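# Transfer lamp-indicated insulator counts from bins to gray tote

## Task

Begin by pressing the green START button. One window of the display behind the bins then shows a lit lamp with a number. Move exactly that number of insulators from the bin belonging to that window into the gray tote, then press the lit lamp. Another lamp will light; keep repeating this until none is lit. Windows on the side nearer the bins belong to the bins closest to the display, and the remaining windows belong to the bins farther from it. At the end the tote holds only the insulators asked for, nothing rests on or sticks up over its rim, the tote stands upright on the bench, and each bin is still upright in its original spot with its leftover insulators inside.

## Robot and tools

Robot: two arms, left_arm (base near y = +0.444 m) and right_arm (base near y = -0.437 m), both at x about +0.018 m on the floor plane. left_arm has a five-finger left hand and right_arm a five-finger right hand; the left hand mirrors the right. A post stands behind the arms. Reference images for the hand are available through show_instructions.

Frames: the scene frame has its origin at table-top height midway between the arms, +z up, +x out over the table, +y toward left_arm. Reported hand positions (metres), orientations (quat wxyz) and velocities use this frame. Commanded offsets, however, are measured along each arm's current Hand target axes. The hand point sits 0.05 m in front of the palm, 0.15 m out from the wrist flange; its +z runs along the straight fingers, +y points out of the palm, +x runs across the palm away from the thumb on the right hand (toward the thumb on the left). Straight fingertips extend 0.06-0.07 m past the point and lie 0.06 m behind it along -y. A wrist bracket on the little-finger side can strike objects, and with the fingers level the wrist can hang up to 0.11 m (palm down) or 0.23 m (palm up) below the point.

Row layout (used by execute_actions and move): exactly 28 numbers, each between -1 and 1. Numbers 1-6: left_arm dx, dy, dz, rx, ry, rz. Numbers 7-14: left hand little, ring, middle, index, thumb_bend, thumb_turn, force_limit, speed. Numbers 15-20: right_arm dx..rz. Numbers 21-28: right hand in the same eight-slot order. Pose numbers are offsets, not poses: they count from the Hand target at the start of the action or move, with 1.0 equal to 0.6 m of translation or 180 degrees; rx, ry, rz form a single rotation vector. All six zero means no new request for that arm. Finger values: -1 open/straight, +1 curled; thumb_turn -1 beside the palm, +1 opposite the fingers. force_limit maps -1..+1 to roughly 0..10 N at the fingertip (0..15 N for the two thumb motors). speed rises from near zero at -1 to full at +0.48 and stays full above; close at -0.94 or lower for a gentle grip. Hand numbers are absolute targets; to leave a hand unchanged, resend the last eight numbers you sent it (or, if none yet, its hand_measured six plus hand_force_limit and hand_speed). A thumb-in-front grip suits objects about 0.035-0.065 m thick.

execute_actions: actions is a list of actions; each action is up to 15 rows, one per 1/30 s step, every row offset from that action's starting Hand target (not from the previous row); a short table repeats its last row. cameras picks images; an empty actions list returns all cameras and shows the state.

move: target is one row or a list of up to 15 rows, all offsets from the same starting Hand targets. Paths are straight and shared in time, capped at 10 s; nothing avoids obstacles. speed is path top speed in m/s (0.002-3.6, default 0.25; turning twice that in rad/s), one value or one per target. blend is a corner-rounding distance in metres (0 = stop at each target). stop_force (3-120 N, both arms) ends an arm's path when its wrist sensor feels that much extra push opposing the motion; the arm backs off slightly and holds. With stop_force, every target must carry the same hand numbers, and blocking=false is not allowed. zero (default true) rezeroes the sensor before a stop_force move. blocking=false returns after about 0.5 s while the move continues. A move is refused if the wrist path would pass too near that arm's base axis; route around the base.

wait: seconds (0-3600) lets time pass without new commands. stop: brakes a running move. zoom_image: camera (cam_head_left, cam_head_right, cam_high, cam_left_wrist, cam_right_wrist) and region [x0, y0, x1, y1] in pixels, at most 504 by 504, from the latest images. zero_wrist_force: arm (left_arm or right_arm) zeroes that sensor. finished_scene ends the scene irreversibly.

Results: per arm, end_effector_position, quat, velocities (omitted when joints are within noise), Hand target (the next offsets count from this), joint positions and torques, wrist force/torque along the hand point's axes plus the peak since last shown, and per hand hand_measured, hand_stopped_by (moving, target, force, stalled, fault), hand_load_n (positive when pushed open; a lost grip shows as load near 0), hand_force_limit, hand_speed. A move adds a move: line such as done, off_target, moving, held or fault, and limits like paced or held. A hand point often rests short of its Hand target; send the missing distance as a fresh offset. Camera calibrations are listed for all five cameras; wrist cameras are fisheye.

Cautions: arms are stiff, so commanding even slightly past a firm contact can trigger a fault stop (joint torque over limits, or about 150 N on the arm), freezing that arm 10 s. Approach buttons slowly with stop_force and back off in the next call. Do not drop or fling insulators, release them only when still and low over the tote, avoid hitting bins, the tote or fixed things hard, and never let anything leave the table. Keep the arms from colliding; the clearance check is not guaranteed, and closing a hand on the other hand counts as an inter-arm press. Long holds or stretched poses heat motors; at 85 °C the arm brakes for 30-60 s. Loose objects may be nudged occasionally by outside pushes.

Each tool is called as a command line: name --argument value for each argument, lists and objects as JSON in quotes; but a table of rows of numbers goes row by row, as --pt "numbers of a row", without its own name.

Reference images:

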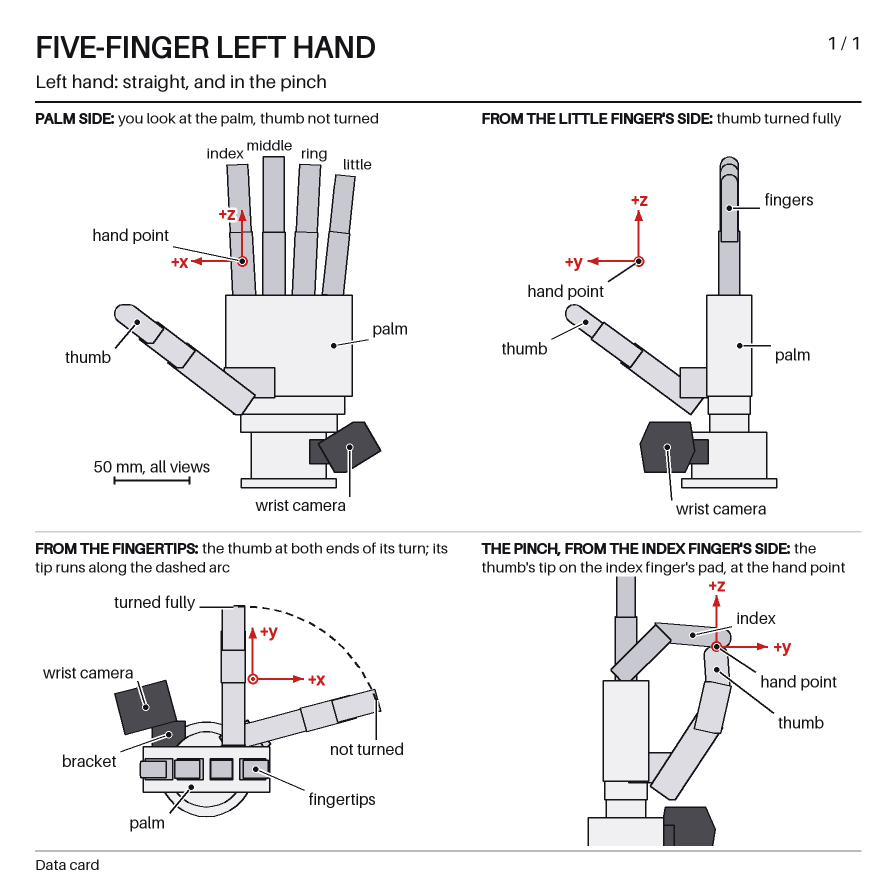

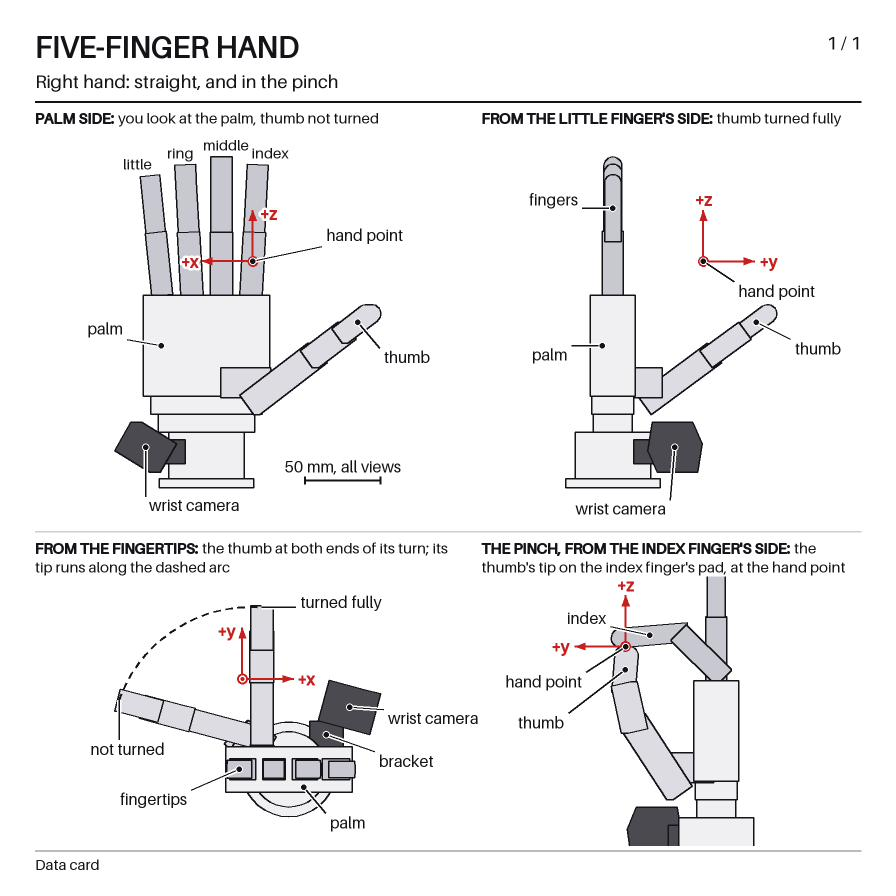

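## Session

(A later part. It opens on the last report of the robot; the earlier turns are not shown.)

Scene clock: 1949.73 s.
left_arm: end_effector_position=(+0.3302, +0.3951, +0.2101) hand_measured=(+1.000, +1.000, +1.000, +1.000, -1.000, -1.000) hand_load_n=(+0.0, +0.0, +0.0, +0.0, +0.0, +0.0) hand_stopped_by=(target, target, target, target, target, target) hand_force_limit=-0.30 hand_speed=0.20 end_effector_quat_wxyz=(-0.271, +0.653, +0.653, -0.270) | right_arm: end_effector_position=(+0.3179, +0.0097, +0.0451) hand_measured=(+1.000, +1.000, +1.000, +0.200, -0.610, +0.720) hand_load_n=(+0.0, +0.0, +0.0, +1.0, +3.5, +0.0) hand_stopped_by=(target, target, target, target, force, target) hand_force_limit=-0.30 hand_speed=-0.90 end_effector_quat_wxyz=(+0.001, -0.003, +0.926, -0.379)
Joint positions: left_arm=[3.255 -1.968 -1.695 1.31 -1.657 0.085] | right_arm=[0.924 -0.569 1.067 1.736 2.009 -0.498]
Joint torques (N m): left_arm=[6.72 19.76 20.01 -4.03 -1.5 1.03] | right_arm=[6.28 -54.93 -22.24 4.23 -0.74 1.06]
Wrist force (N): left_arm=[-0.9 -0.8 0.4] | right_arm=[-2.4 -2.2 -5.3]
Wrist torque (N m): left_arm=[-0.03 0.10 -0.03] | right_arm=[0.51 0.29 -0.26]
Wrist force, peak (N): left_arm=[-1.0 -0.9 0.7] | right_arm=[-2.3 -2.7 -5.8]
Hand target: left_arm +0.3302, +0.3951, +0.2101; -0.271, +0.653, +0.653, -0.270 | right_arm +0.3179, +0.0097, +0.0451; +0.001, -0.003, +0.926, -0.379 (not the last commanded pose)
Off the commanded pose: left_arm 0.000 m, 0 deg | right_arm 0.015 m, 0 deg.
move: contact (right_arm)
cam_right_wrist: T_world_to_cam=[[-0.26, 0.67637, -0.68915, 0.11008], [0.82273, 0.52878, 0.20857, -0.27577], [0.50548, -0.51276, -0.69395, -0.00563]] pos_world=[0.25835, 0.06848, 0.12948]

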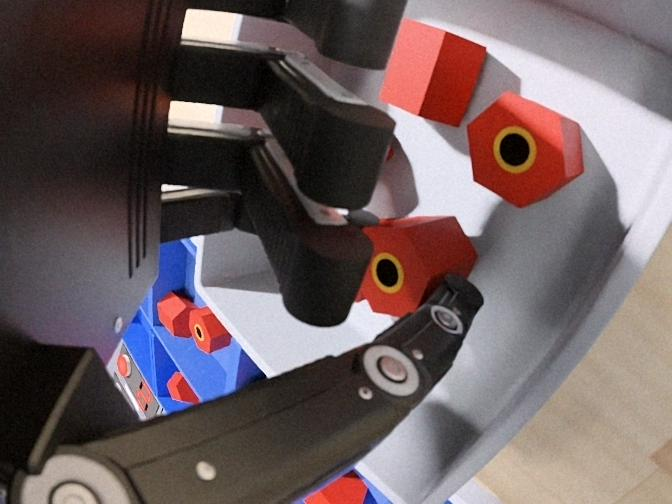

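move --pt "0 0 0 0 0 0 1 1 1 1 -1 -1 -0.3 0.2 0 -0.0035 -0.0035 0 0 0 1 1 1 0.2 0.0 0.72 -0.3 -0.9" --pt "0 0 0 0 0 0 1 1 1 1 -1 -1 -0.3 0.2 0 -0.0082 0.0012 0 0 0 1 1 1 0.2 0.0 0.72 -0.3 -0.9" --pt "0 0 0 0 0 0 1 1 1 1 -1 -1 -0.3 0.2 -0.025 -0.0082 0.0012 0 0 0 1 1 1 0.2 0.0 0.72 -0.3 -0.9" --pt "0 0 0 0 0 0 1 1 1 1 -1 -1 -0.3 0.2 0 -0.0035 -0.0035 0 0 0 1 1 1 0.2 0.0 0.72 -0.3 -0.9" --speed 0.02 --cameras '["cam_right_wrist"]'

Scene clock: 1965.10 s.
left_arm: end_effector_position=(+0.3302, +0.3951, +0.2101) hand_measured=(+1.000, +1.000, +1.000, +1.000, -1.000, -1.000) hand_load_n=(+0.0, +0.5, +0.5, +0.0, +0.0, +0.0) hand_stopped_by=(target, target, target, target, target, target) hand_force_limit=-0.30 hand_speed=0.20 end_effector_quat_wxyz=(-0.271, +0.653, +0.653, -0.270) | right_arm: end_effector_position=(+0.3177, +0.0097, +0.0481) hand_measured=(+1.000, +1.000, +1.000, +0.200, -0.610, +0.720) hand_load_n=(+0.0, +0.0, +0.0, +2.5, +2.5, +0.0) hand_stopped_by=(target, target, target, target, force, target) hand_force_limit=-0.30 hand_speed=-0.90 end_effector_quat_wxyz=(+0.001, -0.003, +0.926, -0.379)
Joint positions: left_arm=[3.255 -1.968 -1.695 1.31 -1.657 0.085] | right_arm=[0.924 -0.573 1.067 1.741 2.009 -0.498]
Joint torques (N m): left_arm=[7.53 18.24 20.83 -4.46 -1.52 1.19] | right_arm=[-5.88 -48.68 -21.97 0.95 1.4 -0.82]
Wrist force (N): left_arm=[-1.0 -0.7 0.4] | right_arm=[-2.4 -1.0 -2.8]
Wrist torque (N m): left_arm=[-0.02 0.11 -0.04] | right_arm=[0.48 0.26 -0.26]
Wrist force, peak (N): left_arm=[-1.1 -0.9 0.5] | right_arm=[-2.6 -2.3 -5.5]
Hand target: left_arm +0.3302, +0.3951, +0.2101; -0.271, +0.653, +0.653, -0.270 | right_arm +0.3179, +0.0097, +0.0481; +0.001, -0.003, +0.926, -0.379
Off the commanded pose: left_arm 0.000 m, 0 deg | right_arm 0.000 m, 0 deg.
move: done
cam_right_wrist: T_world_to_cam=[[-0.26001, 0.67638, -0.68913, 0.1121], [0.82277, 0.52874, 0.20852, -0.27624], [0.50541, -0.51278, -0.69399, -0.00342]] pos_world=[0.25815, 0.06848, 0.13248]

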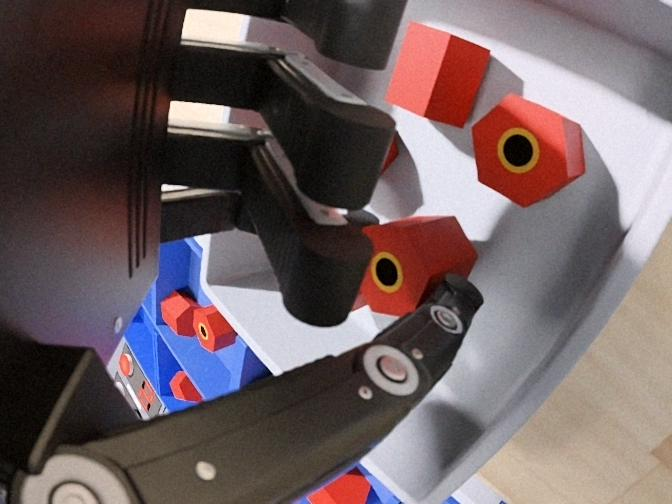

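move --target '[0,0,0,0,0,0,1,1,1,1,-1,-1,-0.3,0.2,0,0.0224,0.0224,0,0,0,1,1,1,0.2,0.0,0.72,-0.3,-0.9]' --speed 0.01 --stop_force 3 --cameras '["cam_right_wrist"]'

Scene clock: 1970.27 s.
left_arm: end_effector_position=(+0.3302, +0.3951, +0.2101) hand_measured=(+1.000, +1.000, +1.000, +1.000, -1.000, -1.000) hand_load_n=(+0.0, +0.0, +0.5, +0.0, +0.0, +0.0) hand_stopped_by=(target, target, target, target, target, target) hand_force_limit=-0.30 hand_speed=0.20 end_effector_quat_wxyz=(-0.271, +0.653, +0.653, -0.270) | right_arm: end_effector_position=(+0.3179, +0.0098, +0.0313) hand_measured=(+1.000, +1.000, +1.000, +0.200, -0.610, +0.720) hand_load_n=(+0.0, +0.0, +0.0, +2.5, +2.5, +0.0) hand_stopped_by=(target, target, target, target, force, target) hand_force_limit=-0.30 hand_speed=-0.90 end_effector_quat_wxyz=(+0.001, -0.003, +0.926, -0.379)
Joint positions: left_arm=[3.255 -1.968 -1.695 1.31 -1.657 0.085] | right_arm=[0.924 -0.551 1.07 1.715 2.009 -0.498]
Joint torques (N m): left_arm=[7.79 19.14 20.62 -4.29 -1.51 1.29] | right_arm=[5.62 -56.42 -22.57 4.62 -0.56 0.88]
Wrist force (N): left_arm=[-0.9 -0.9 0.4] | right_arm=[-2.3 -0.9 -2.8]
Wrist torque (N m): left_arm=[-0.05 0.10 -0.03] | right_arm=[0.51 0.23 -0.22]
Wrist force, peak (N): left_arm=[-1.0 -0.9 0.6] | right_arm=[-2.7 -2.9 -5.1]
Hand target: left_arm +0.3302, +0.3951, +0.2101; -0.271, +0.653, +0.653, -0.270 | right_arm +0.3179, +0.0098, +0.0313; +0.001, -0.003, +0.926, -0.379 (not the last commanded pose)
Off the commanded pose: left_arm 0.000 m, 0 deg | right_arm 0.002 m, 0 deg.
move: contact (right_arm)
cam_right_wrist: T_world_to_cam=[[-0.26001, 0.67638, -0.68913, 0.10057], [0.82277, 0.52874, 0.20852, -0.27297], [0.50541, -0.51278, -0.69399, -0.01506]] pos_world=[0.25835, 0.06858, 0.11578]

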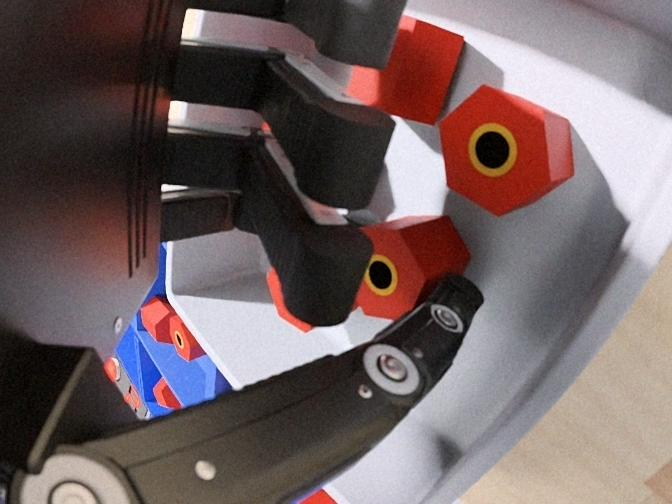

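execute_actions --actions '[[[0,0,0,0,0,0,1,1,1,1,-1,-1,-0.3,0.2,0,0,0,0,0,0,1,1,1,0.2,-0.7,0.72,-0.3,-0.7]],[[0,0,0,0,0,0,1,1,1,1,-1,-1,-0.3,0.2,0,0,0,0,0,0,1,1,1,0.2,-0.7,0.72,-0.3,-0.7]]]' --cameras '["cam_right_wrist"]'

move --pt "0 0 0 0 0 0 1 1 1 1 -1 -1 -0.3 0.2 0 -0.0354 -0.0354 0 0 0 1 1 1 0.2 -0.7 0.72 -0.3 -0.7" --pt "0 0 0 0 0 0 1 1 1 1 -1 -1 -0.3 0.2 0 -0.128 -0.128 0 0 0 1 1 1 0.2 -0.7 0.72 -0.3 -0.7" --speed '[0.03,0.15]' --blend '[0.01,0]' --cameras '["cam_right_wrist"]'

Scene clock: 1979.40 s.
left_arm: end_effector_position=(+0.3302, +0.3951, +0.2101) hand_measured=(+1.000, +1.000, +1.000, +1.000, -1.000, -1.000) hand_load_n=(+0.0, +0.0, +0.0, +0.0, +0.0, +0.0) hand_stopped_by=(target, target, target, target, target, target) hand_force_limit=-0.30 hand_speed=0.20 end_effector_quat_wxyz=(-0.271, +0.653, +0.653, -0.270) | right_arm: end_effector_position=(+0.3179, +0.0098, +0.0313) hand_measured=(+1.000, +1.000, +1.000, +0.200, -0.700, +0.720) hand_load_n=(+0.0, +0.0, +0.0, +0.0, +0.0, +0.0) hand_stopped_by=(target, target, target, target, target, target) hand_force_limit=-0.30 hand_speed=-0.70 end_effector_quat_wxyz=(+0.001, -0.003, +0.926, -0.379)
Joint positions: left_arm=[3.255 -1.968 -1.695 1.31 -1.657 0.085] | right_arm=[0.924 -0.551 1.07 1.715 2.009 -0.498]
Joint torques (N m): left_arm=[7.34 18.42 21.56 -4.15 -1.27 1.36] | right_arm=[0.66 -56.11 -22.15 4.47 0.27 -0.18]
Wrist force (N): left_arm=[-0.9 -0.9 0.5] | right_arm=[-2.0 -0.9 -2.9]
Wrist torque (N m): left_arm=[-0.05 0.11 -0.03] | right_arm=[0.52 0.19 -0.20]
Wrist force, peak (N): left_arm=[-1.0 -0.9 0.5] | right_arm=[-2.4 -0.9 -3.3]
Hand target: left_arm +0.3302, +0.3951, +0.2101; -0.271, +0.653, +0.653, -0.270 | right_arm +0.3179, +0.0098, +0.0313; +0.001, -0.003, +0.926, -0.379
Off the commanded pose: left_arm 0.000 m, 0 deg | right_arm 0.000 m, 0 deg.
cam_right_wrist: T_world_to_cam=[[-0.26, 0.67637, -0.68915, 0.10057], [0.82273, 0.52878, 0.20857, -0.27297], [0.50548, -0.51276, -0.69395, -0.01508]] pos_world=[0.25835, 0.06858, 0.11578]

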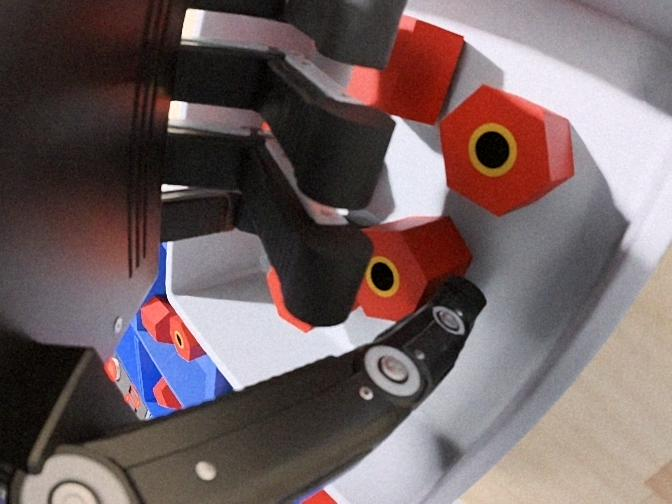

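Scene clock: 1981.33 s.
left_arm: end_effector_position=(+0.3302, +0.3951, +0.2101) hand_measured=(+1.000, +1.000, +1.000, +1.000, -1.000, -1.000) hand_load_n=(+0.0, +0.0, +0.0, +0.0, +0.0, +0.0) hand_stopped_by=(target, target, target, target, target, target) hand_force_limit=-0.30 hand_speed=0.20 end_effector_quat_wxyz=(-0.271, +0.653, +0.653, -0.270) | right_arm: end_effector_position=(+0.3180, +0.0089, +0.1398) hand_measured=(+1.000, +1.000, +1.000, +0.200, -0.700, +0.720) hand_load_n=(+0.0, +0.0, +0.0, +0.0, +0.0, +0.0) hand_stopped_by=(target, target, target, target, target, target) hand_force_limit=-0.30 hand_speed=-0.70 end_effector_quat_wxyz=(+0.001, -0.003, +0.926, -0.379)
Joint positions: left_arm=[3.255 -1.968 -1.695 1.31 -1.657 0.085] | right_arm=[0.923 -0.676 1.012 1.898 2.01 -0.499]
Joint torques (N m): left_arm=[6.88 17.94 18.92 -4.2 -1.33 1.55] | right_arm=[-7.62 -52.42 -17.96 3.48 0.68 0.24]
Wrist force (N): left_arm=[-0.9 -0.8 0.5] | right_arm=[-2.7 -1.2 -3.1]
Wrist torque (N m): left_arm=[-0.05 0.11 -0.03] | right_arm=[0.46 0.29 -0.17]
Wrist force, peak (N): left_arm=[-1.1 -0.8 0.6] | right_arm=[-2.5 -2.3 -3.9]
Hand target: left_arm +0.3302, +0.3951, +0.2101; -0.271, +0.653, +0.653, -0.270 | right_arm +0.3180, +0.0089, +0.1399; +0.001, -0.003, +0.926, -0.379
Off the commanded pose: left_arm 0.000 m, 0 deg | right_arm 0.000 m, 0 deg.
move: done
cam_right_wrist: T_world_to_cam=[[-0.25998, 0.67644, -0.68909, 0.17595], [0.82272, 0.52876, 0.20866, -0.29522], [0.50551, -0.51268, -0.69399, 0.05969]] pos_world=[0.25845, 0.06768, 0.22428]

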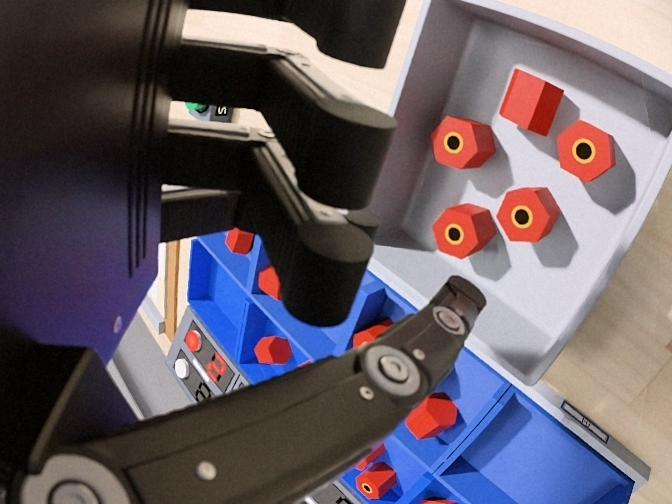

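move --pt "0 0 0 0 0 0 1 1 1 1 -1 -1 -0.3 0.2 -0.3833 -0.2887 0.2887 0 -0.3536 -0.3536 1 1 1 -1 -0.1 0.72 -0.3 0.2" --pt "0 0 0 0 0 0 1 1 1 1 -1 -1 -0.3 0.2 -0.3833 -0.1909 0.3865 0 -0.3536 -0.3536 1 1 1 -1 -0.1 0.72 -0.3 0.2" --speed '[0.25,0.15]' --blend '[0.02,0]' --cameras '["cam_head_left","cam_high"]'

Scene clock: 2011.73 s.
left_arm: end_effector_position=(+0.3302, +0.3951, +0.2101) hand_measured=(+1.000, +1.000, +1.000, +1.000, -1.000, -1.000) hand_load_n=(+0.0, +0.0, +0.0, +0.0, +0.0, +0.0) hand_stopped_by=(target, target, target, target, target, target) hand_force_limit=-0.30 hand_speed=0.20 end_effector_quat_wxyz=(-0.271, +0.653, +0.653, -0.270) | right_arm: end_effector_position=(+0.5494, -0.2340, +0.0548) hand_measured=(+1.000, +1.000, +1.000, -1.000, -0.100, +0.720) hand_load_n=(+0.0, +0.0, +0.0, +0.0, +0.0, +0.0) hand_stopped_by=(target, target, target, target, target, target) hand_force_limit=-0.30 hand_speed=0.20 end_effector_quat_wxyz=(-0.274, +0.654, -0.653, +0.267)
Joint positions: left_arm=[3.255 -1.968 -1.695 1.31 -1.657 0.085] | right_arm=[0.087 -1.202 1.781 0.208 1.623 -3.077]
Joint torques (N m): left_arm=[5.52 18.78 19.23 -4.4 -1.15 1.12] | right_arm=[7.75 -24.58 -12.98 -1.03 1.43 1.52]
Wrist force (N): left_arm=[-0.8 -0.7 0.4] | right_arm=[-1.7 -0.8 -3.5]
Wrist torque (N m): left_arm=[-0.02 0.09 -0.03] | right_arm=[0.51 0.17 -0.22]
Wrist force, peak (N): left_arm=[-1.0 -0.9 0.7] | right_arm=[-1.3 -1.6 -4.4]
Hand target: left_arm +0.3302, +0.3951, +0.2101; -0.271, +0.653, +0.653, -0.270 | right_arm +0.5493, -0.2340, +0.0547; -0.274, +0.654, -0.653, +0.267
Off the commanded pose: left_arm 0.000 m, 0 deg | right_arm 0.000 m, 0 deg.
move: done

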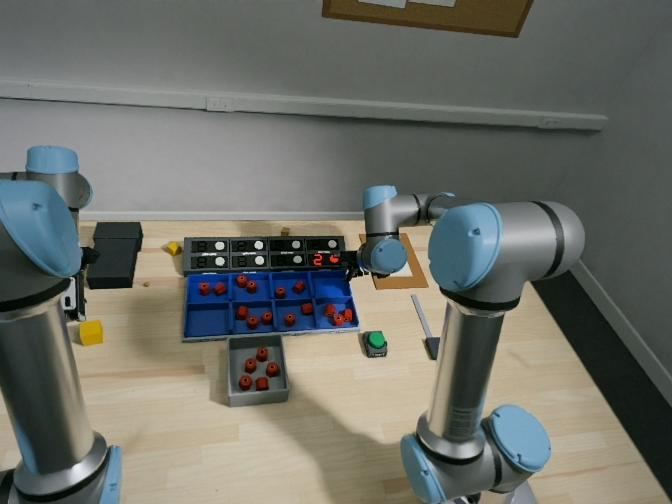

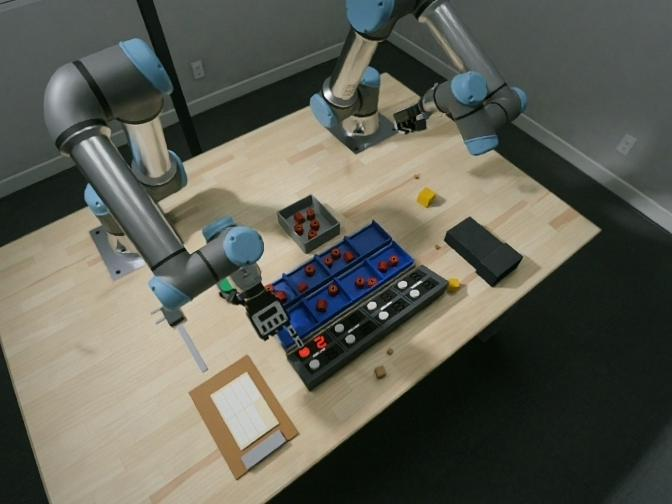

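move --target '[0,0,0,0,0,0,1,1,1,1,-1,-1,-0.3,0.2,0.0033,0.0153,0.0271,0,0,0,1,1,1,-1,-0.1,0.72,-0.3,0.2]' --speed 0.006 --stop_force 6 --cameras '["cam_head_left"]'

move --target '[0,0,0,0,0,0,1,1,1,1,-1,-1,-0.3,0.2,0,-0.0589,-0.0589,0,0,0,1,1,1,-1,-0.1,0.72,-0.3,0.2]' --speed 0.08 --cameras '["cam_head_left","cam_high"]'

Scene clock: 2019.63 s.
left_arm: end_effector_position=(+0.3302, +0.3951, +0.2101) hand_measured=(+1.000, +1.000, +1.000, +1.000, -1.000, -1.000) hand_load_n=(+0.0, +0.0, +0.0, +0.0, +0.0, -0.5) hand_stopped_by=(target, target, target, target, target, target) hand_force_limit=-0.30 hand_speed=0.20 end_effector_quat_wxyz=(-0.271, +0.653, +0.653, -0.270) | right_arm: end_effector_position=(+0.5532, -0.2354, +0.0406) hand_measured=(+1.000, +1.000, +1.000, -1.000, -0.100, +0.720) hand_load_n=(+0.0, +0.0, +0.0, +0.0, +0.0, +0.0) hand_stopped_by=(target, target, target, target, target, target) hand_force_limit=-0.30 hand_speed=0.20 end_effector_quat_wxyz=(-0.274, +0.654, -0.653, +0.267)
Joint positions: left_arm=[3.255 -1.968 -1.695 1.31 -1.657 0.085] | right_arm=[0.082 -1.176 1.787 0.177 1.62 -3.08]
Joint torques (N m): left_arm=[6.5 18.67 19.66 -4.22 -1.08 1.22] | right_arm=[2.88 -36.48 -23.79 1.95 2.46 0.74]
Wrist force (N): left_arm=[-0.8 -0.8 0.5] | right_arm=[-5.5 -1.6 -9.7]
Wrist torque (N m): left_arm=[-0.04 0.08 -0.02] | right_arm=[0.81 0.23 -0.34]
Wrist force, peak (N): left_arm=[-1.0 -0.9 0.6] | right_arm=[-5.7 -1.8 -10.2]
Hand target: left_arm +0.3302, +0.3951, +0.2101; -0.271, +0.653, +0.653, -0.270 | right_arm +0.5532, -0.2354, +0.0406; -0.274, +0.654, -0.653, +0.267 (not the last commanded pose)
Off the commanded pose: left_arm 0.000 m, 0 deg | right_arm 0.004 m, 0 deg.
move: contact (right_arm)

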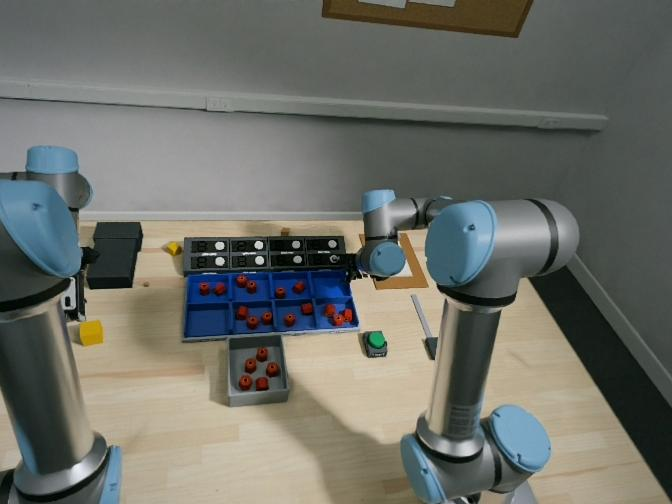

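Scene clock: 2020.67 s.
left_arm: end_effector_position=(+0.3302, +0.3951, +0.2101) hand_measured=(+1.000, +1.000, +1.000, +1.000, -1.000, -1.000) hand_load_n=(+0.0, +0.0, +0.0, +0.0, +0.0, +0.0) hand_stopped_by=(target, target, target, target, target, target) hand_force_limit=-0.30 hand_speed=0.20 end_effector_quat_wxyz=(-0.271, +0.653, +0.653, -0.270) | right_arm: end_effector_position=(+0.5533, -0.2358, +0.0906) hand_measured=(+1.000, +1.000, +1.000, -1.000, -0.100, +0.720) hand_load_n=(+0.0, +0.0, +0.0, +0.0, +0.0, +0.0) hand_stopped_by=(target, target, target, target, target, target) hand_force_limit=-0.30 hand_speed=0.20 end_effector_quat_wxyz=(-0.274, +0.654, -0.653, +0.267)
Joint positions: left_arm=[3.255 -1.968 -1.695 1.31 -1.657 0.085] | right_arm=[0.081 -1.239 1.728 0.298 1.619 -3.081]
Joint torques (N m): left_arm=[5.75 18.64 19.57 -4.44 -1.26 1.31] | right_arm=[-6.78 -26.82 -15.75 0.44 -0.78 -1.39]
Wrist force (N): left_arm=[-1.0 -0.8 0.3] | right_arm=[-2.0 -1.0 -3.6]
Wrist torque (N m): left_arm=[-0.03 0.11 -0.04] | right_arm=[0.51 0.20 -0.09]
Wrist force, peak (N): left_arm=[-1.0 -0.8 0.4] | right_arm=[-5.5 -1.6 -9.6]
Hand target: left_arm +0.3302, +0.3951, +0.2101; -0.271, +0.653, +0.653, -0.270 | right_arm +0.5533, -0.2358, +0.0906; -0.274, +0.654, -0.653, +0.267
Off the commanded pose: left_arm 0.000 m, 0 deg | right_arm 0.000 m, 0 deg.
move: done

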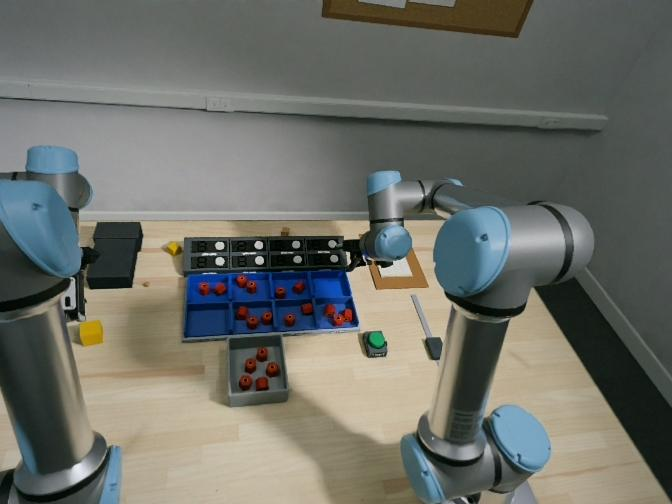

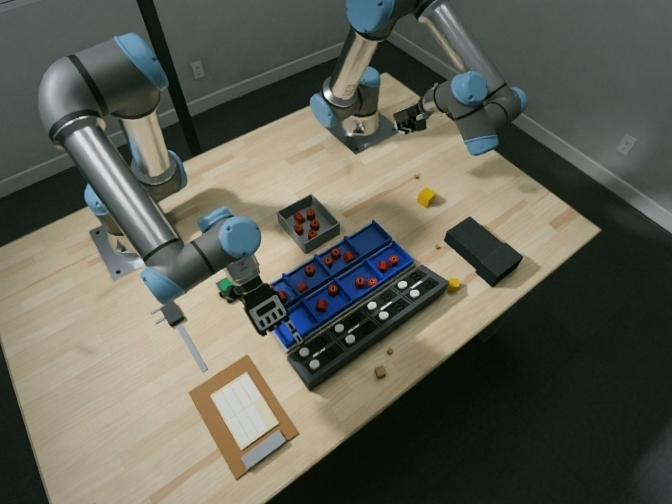

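wait --seconds 2 --cameras '["cam_head_left","cam_head_right","cam_high","cam_right_wrist"]'

zoom_image --camera "cam_head_left" --region '[170, 220, 370, 350]'

Scene clock: 2026.57 s.
left_arm: end_effector_position=(+0.3302, +0.3951, +0.2101) hand_measured=(+1.000, +1.000, +1.000, +1.000, -1.000, -1.000) hand_load_n=(+0.0, +0.0, +0.0, +0.0, +0.0, +0.0) hand_stopped_by=(target, target, target, target, target, target) hand_force_limit=-0.30 hand_speed=0.20 end_effector_quat_wxyz=(-0.271, +0.653, +0.653, -0.270) | right_arm: end_effector_position=(+0.5533, -0.2358, +0.0906) hand_measured=(+1.000, +1.000, +1.000, -1.000, -0.100, +0.720) hand_load_n=(+0.0, +0.0, +0.0, +0.0, +0.0, +0.0) hand_stopped_by=(target, target, target, target, target, target) hand_force_limit=-0.30 hand_speed=0.20 end_effector_quat_wxyz=(-0.274, +0.654, -0.653, +0.267)
Joint positions: left_arm=[3.255 -1.968 -1.695 1.31 -1.657 0.085] | right_arm=[0.081 -1.239 1.728 0.298 1.619 -3.081]
Joint torques (N m): left_arm=[5.6 18 19.43 -4.43 -1.26 1.22] | right_arm=[4.18 -23.14 -23.59 2.13 1.1 0.7]
Wrist force (N): left_arm=[-0.9 -0.7 0.4] | right_arm=[-1.8 -1.0 -3.4]
Wrist torque (N m): left_arm=[-0.02 0.10 -0.03] | right_arm=[0.49 0.15 -0.08]
Wrist force, peak (N): left_arm=[-1.1 -1.0 0.3] | right_arm=[-1.8 -0.9 -3.8]
Hand target: left_arm +0.3302, +0.3951, +0.2101; -0.271, +0.653, +0.653, -0.270 | right_arm +0.5533, -0.2358, +0.0906; -0.274, +0.654, -0.653, +0.267
Off the commanded pose: left_arm 0.000 m, 0 deg | right_arm 0.000 m, 0 deg.
wait: 2.00 s; at rest from the start
cam_right_wrist: T_world_to_cam=[[-0.6709, -0.25354, -0.69686, 0.3775], [-0.53056, 0.82065, 0.21222, 0.46817], [0.51808, 0.5121, -0.68509, 0.01497]] pos_world=[0.4939, -0.29616, 0.17397]

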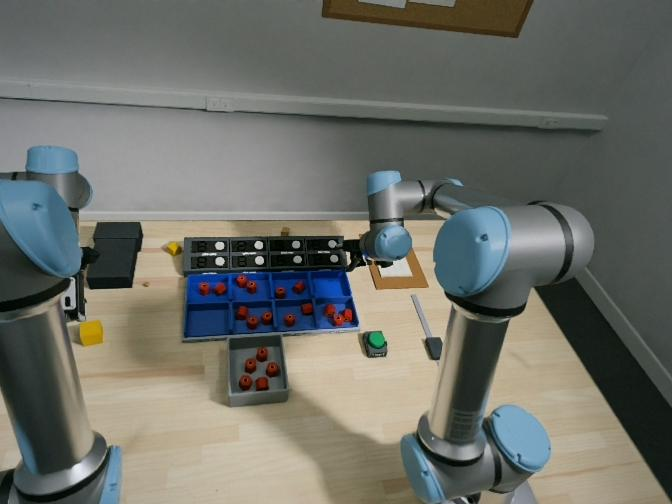

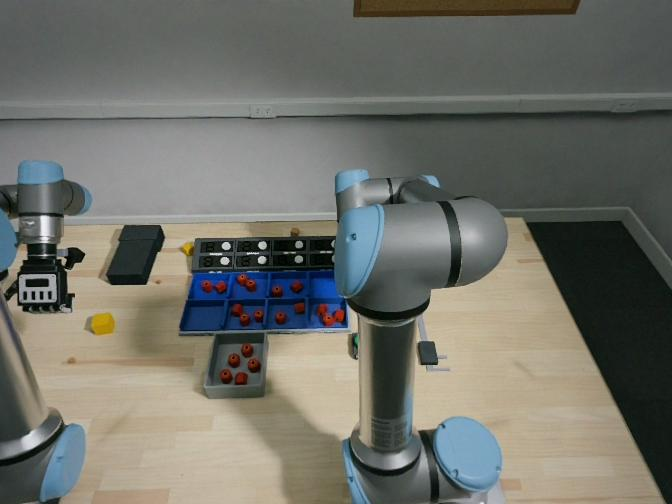

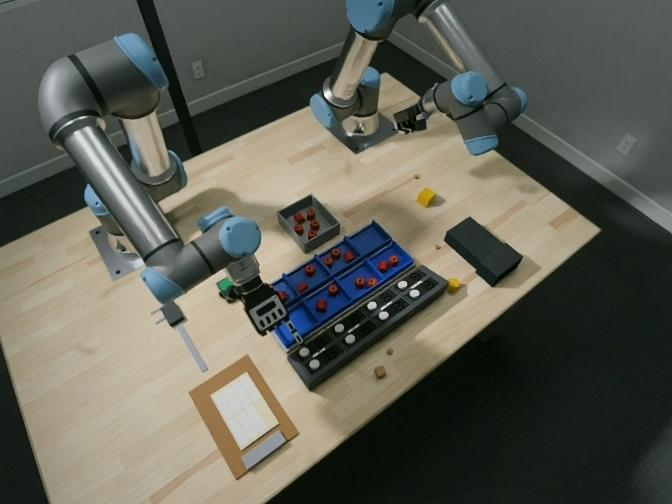

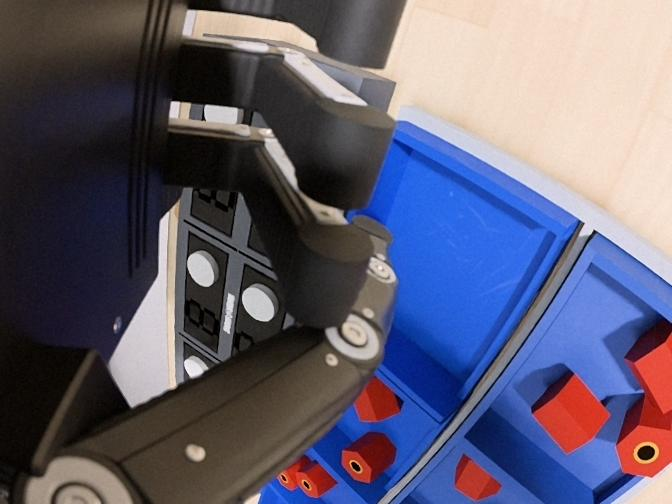

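Scaled by 2.520.

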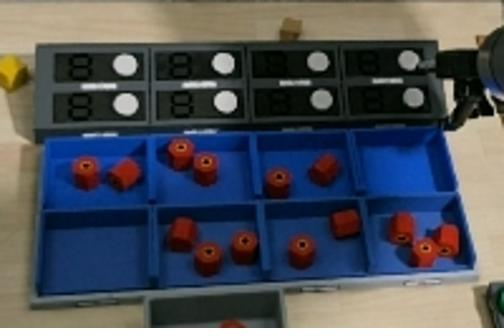

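move --target '[0,0,0,0,0,0,1,1,1,1,-1,-1,-0.3,0.2,0.1,-0.0589,-0.2946,0,0,0,1,1,1,-1,-0.1,0.72,-0.3,0.2]' --speed 0.2 --cameras '["all"]'

zoom_image --camera "cam_head_left" --region '[170, 220, 370, 420]'

zoom_image --camera "cam_high" --region '[220, 180, 460, 400]'

Scene clock: 2034.37 s.
left_arm: end_effector_position=(+0.3302, +0.3951, +0.2101) hand_measured=(+1.000, +1.000, +1.000, +1.000, -1.000, -1.000) hand_load_n=(+0.0, +0.5, +0.0, +0.0, +0.0, +0.0) hand_stopped_by=(target, target, target, target, target, target) hand_force_limit=-0.30 hand_speed=0.20 end_effector_quat_wxyz=(-0.271, +0.653, +0.653, -0.270) | right_arm: end_effector_position=(+0.4538, -0.2977, +0.2401) hand_measured=(+1.000, +1.000, +1.000, -1.000, -0.100, +0.720) hand_load_n=(+0.0, +0.0, +0.5, +0.0, +0.0, +0.0) hand_stopped_by=(target, target, target, target, target, target) hand_force_limit=-0.30 hand_speed=0.20 end_effector_quat_wxyz=(-0.274, +0.654, -0.653, +0.267)
Joint positions: left_arm=[3.255 -1.968 -1.695 1.31 -1.657 0.085] | right_arm=[-0.096 -1.633 1.78 0.642 1.494 -3.206]
Joint torques (N m): left_arm=[6.14 18.49 19.13 -4.31 -1.09 1.17] | right_arm=[-2.64 -23.04 -15.04 2.26 -0.02 0.07]
Wrist force (N): left_arm=[-1.1 -0.7 0.6] | right_arm=[-1.8 -1.0 -3.7]
Wrist torque (N m): left_arm=[-0.03 0.14 -0.05] | right_arm=[0.52 0.19 -0.26]
Wrist force, peak (N): left_arm=[-1.1 -1.0 0.5] | right_arm=[-1.5 -1.1 -5.5]
Hand target: left_arm +0.3302, +0.3951, +0.2101; -0.271, +0.653, +0.653, -0.270 | right_arm +0.4538, -0.2977, +0.2402; -0.274, +0.654, -0.653, +0.267
Off the commanded pose: left_arm 0.000 m, 0 deg | right_arm 0.000 m, 0 deg.
move: done
cam_left_wrist: T_world_to_cam=[[-0.70462, 0.27209, 0.65534, -0.0137], [0.54268, 0.80167, 0.25064, -0.55384], [-0.45717, 0.53224, -0.71254, 0.20237]] pos_world=[0.38342, 0.34001, 0.29199]
cam_right_wrist: T_world_to_cam=[[-0.6708, -0.25354, -0.69695, 0.39923], [-0.53055, 0.82069, 0.21209, 0.4345], [0.51821, 0.51204, -0.68503, 0.20054]] pos_world=[0.3944, -0.35806, 0.32347]

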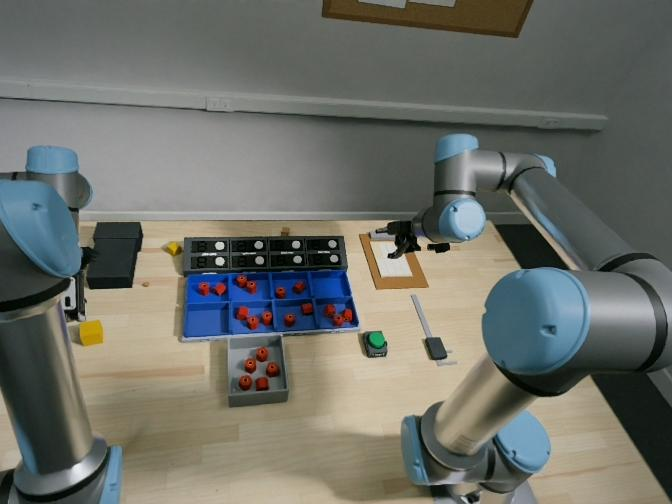

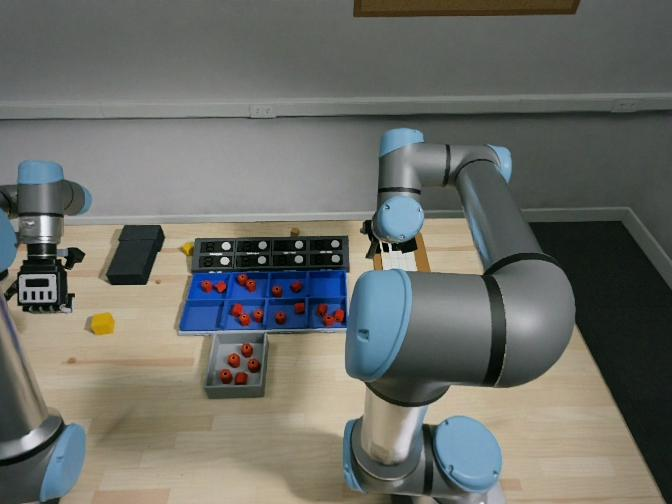

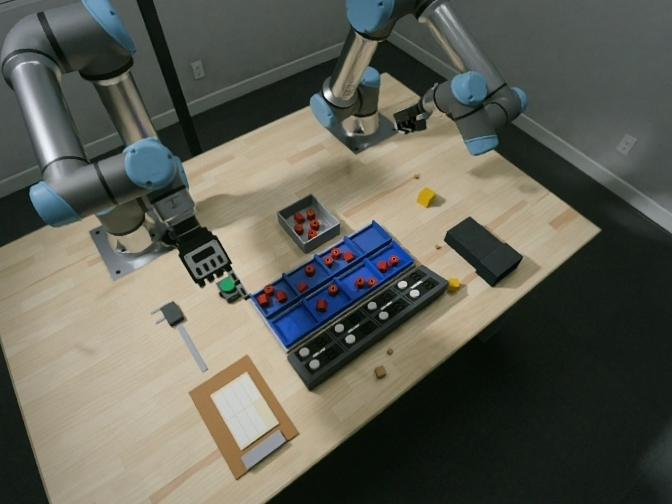

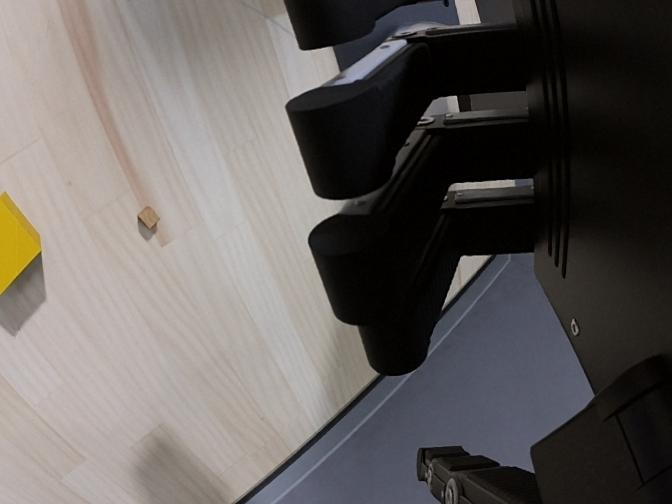

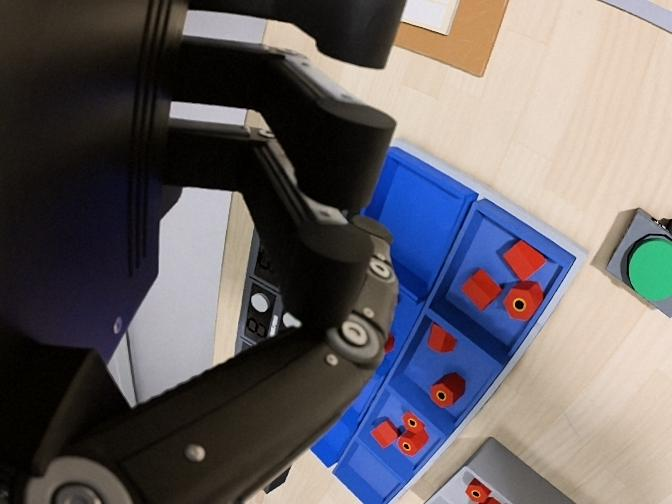

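Scaled by 2.520.

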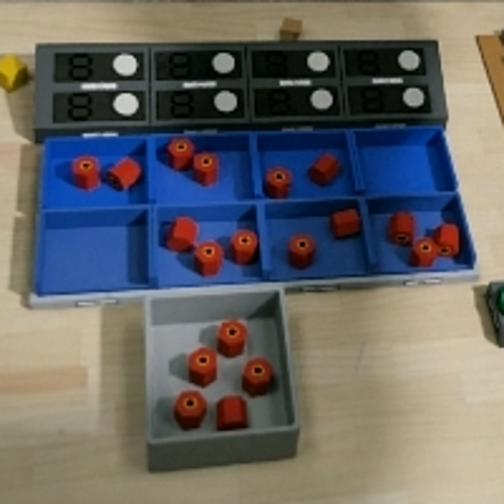

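Scaled by 2.100.

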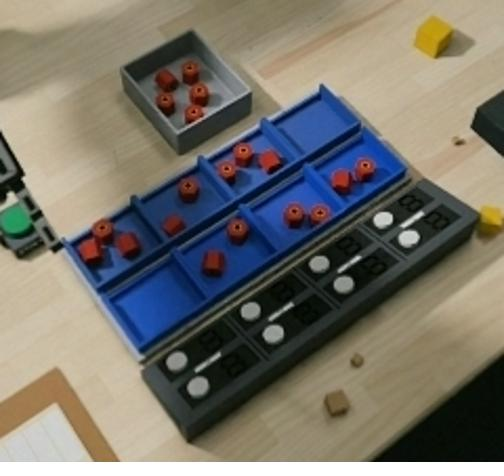

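finished_scene

The scene is finished: the task was done.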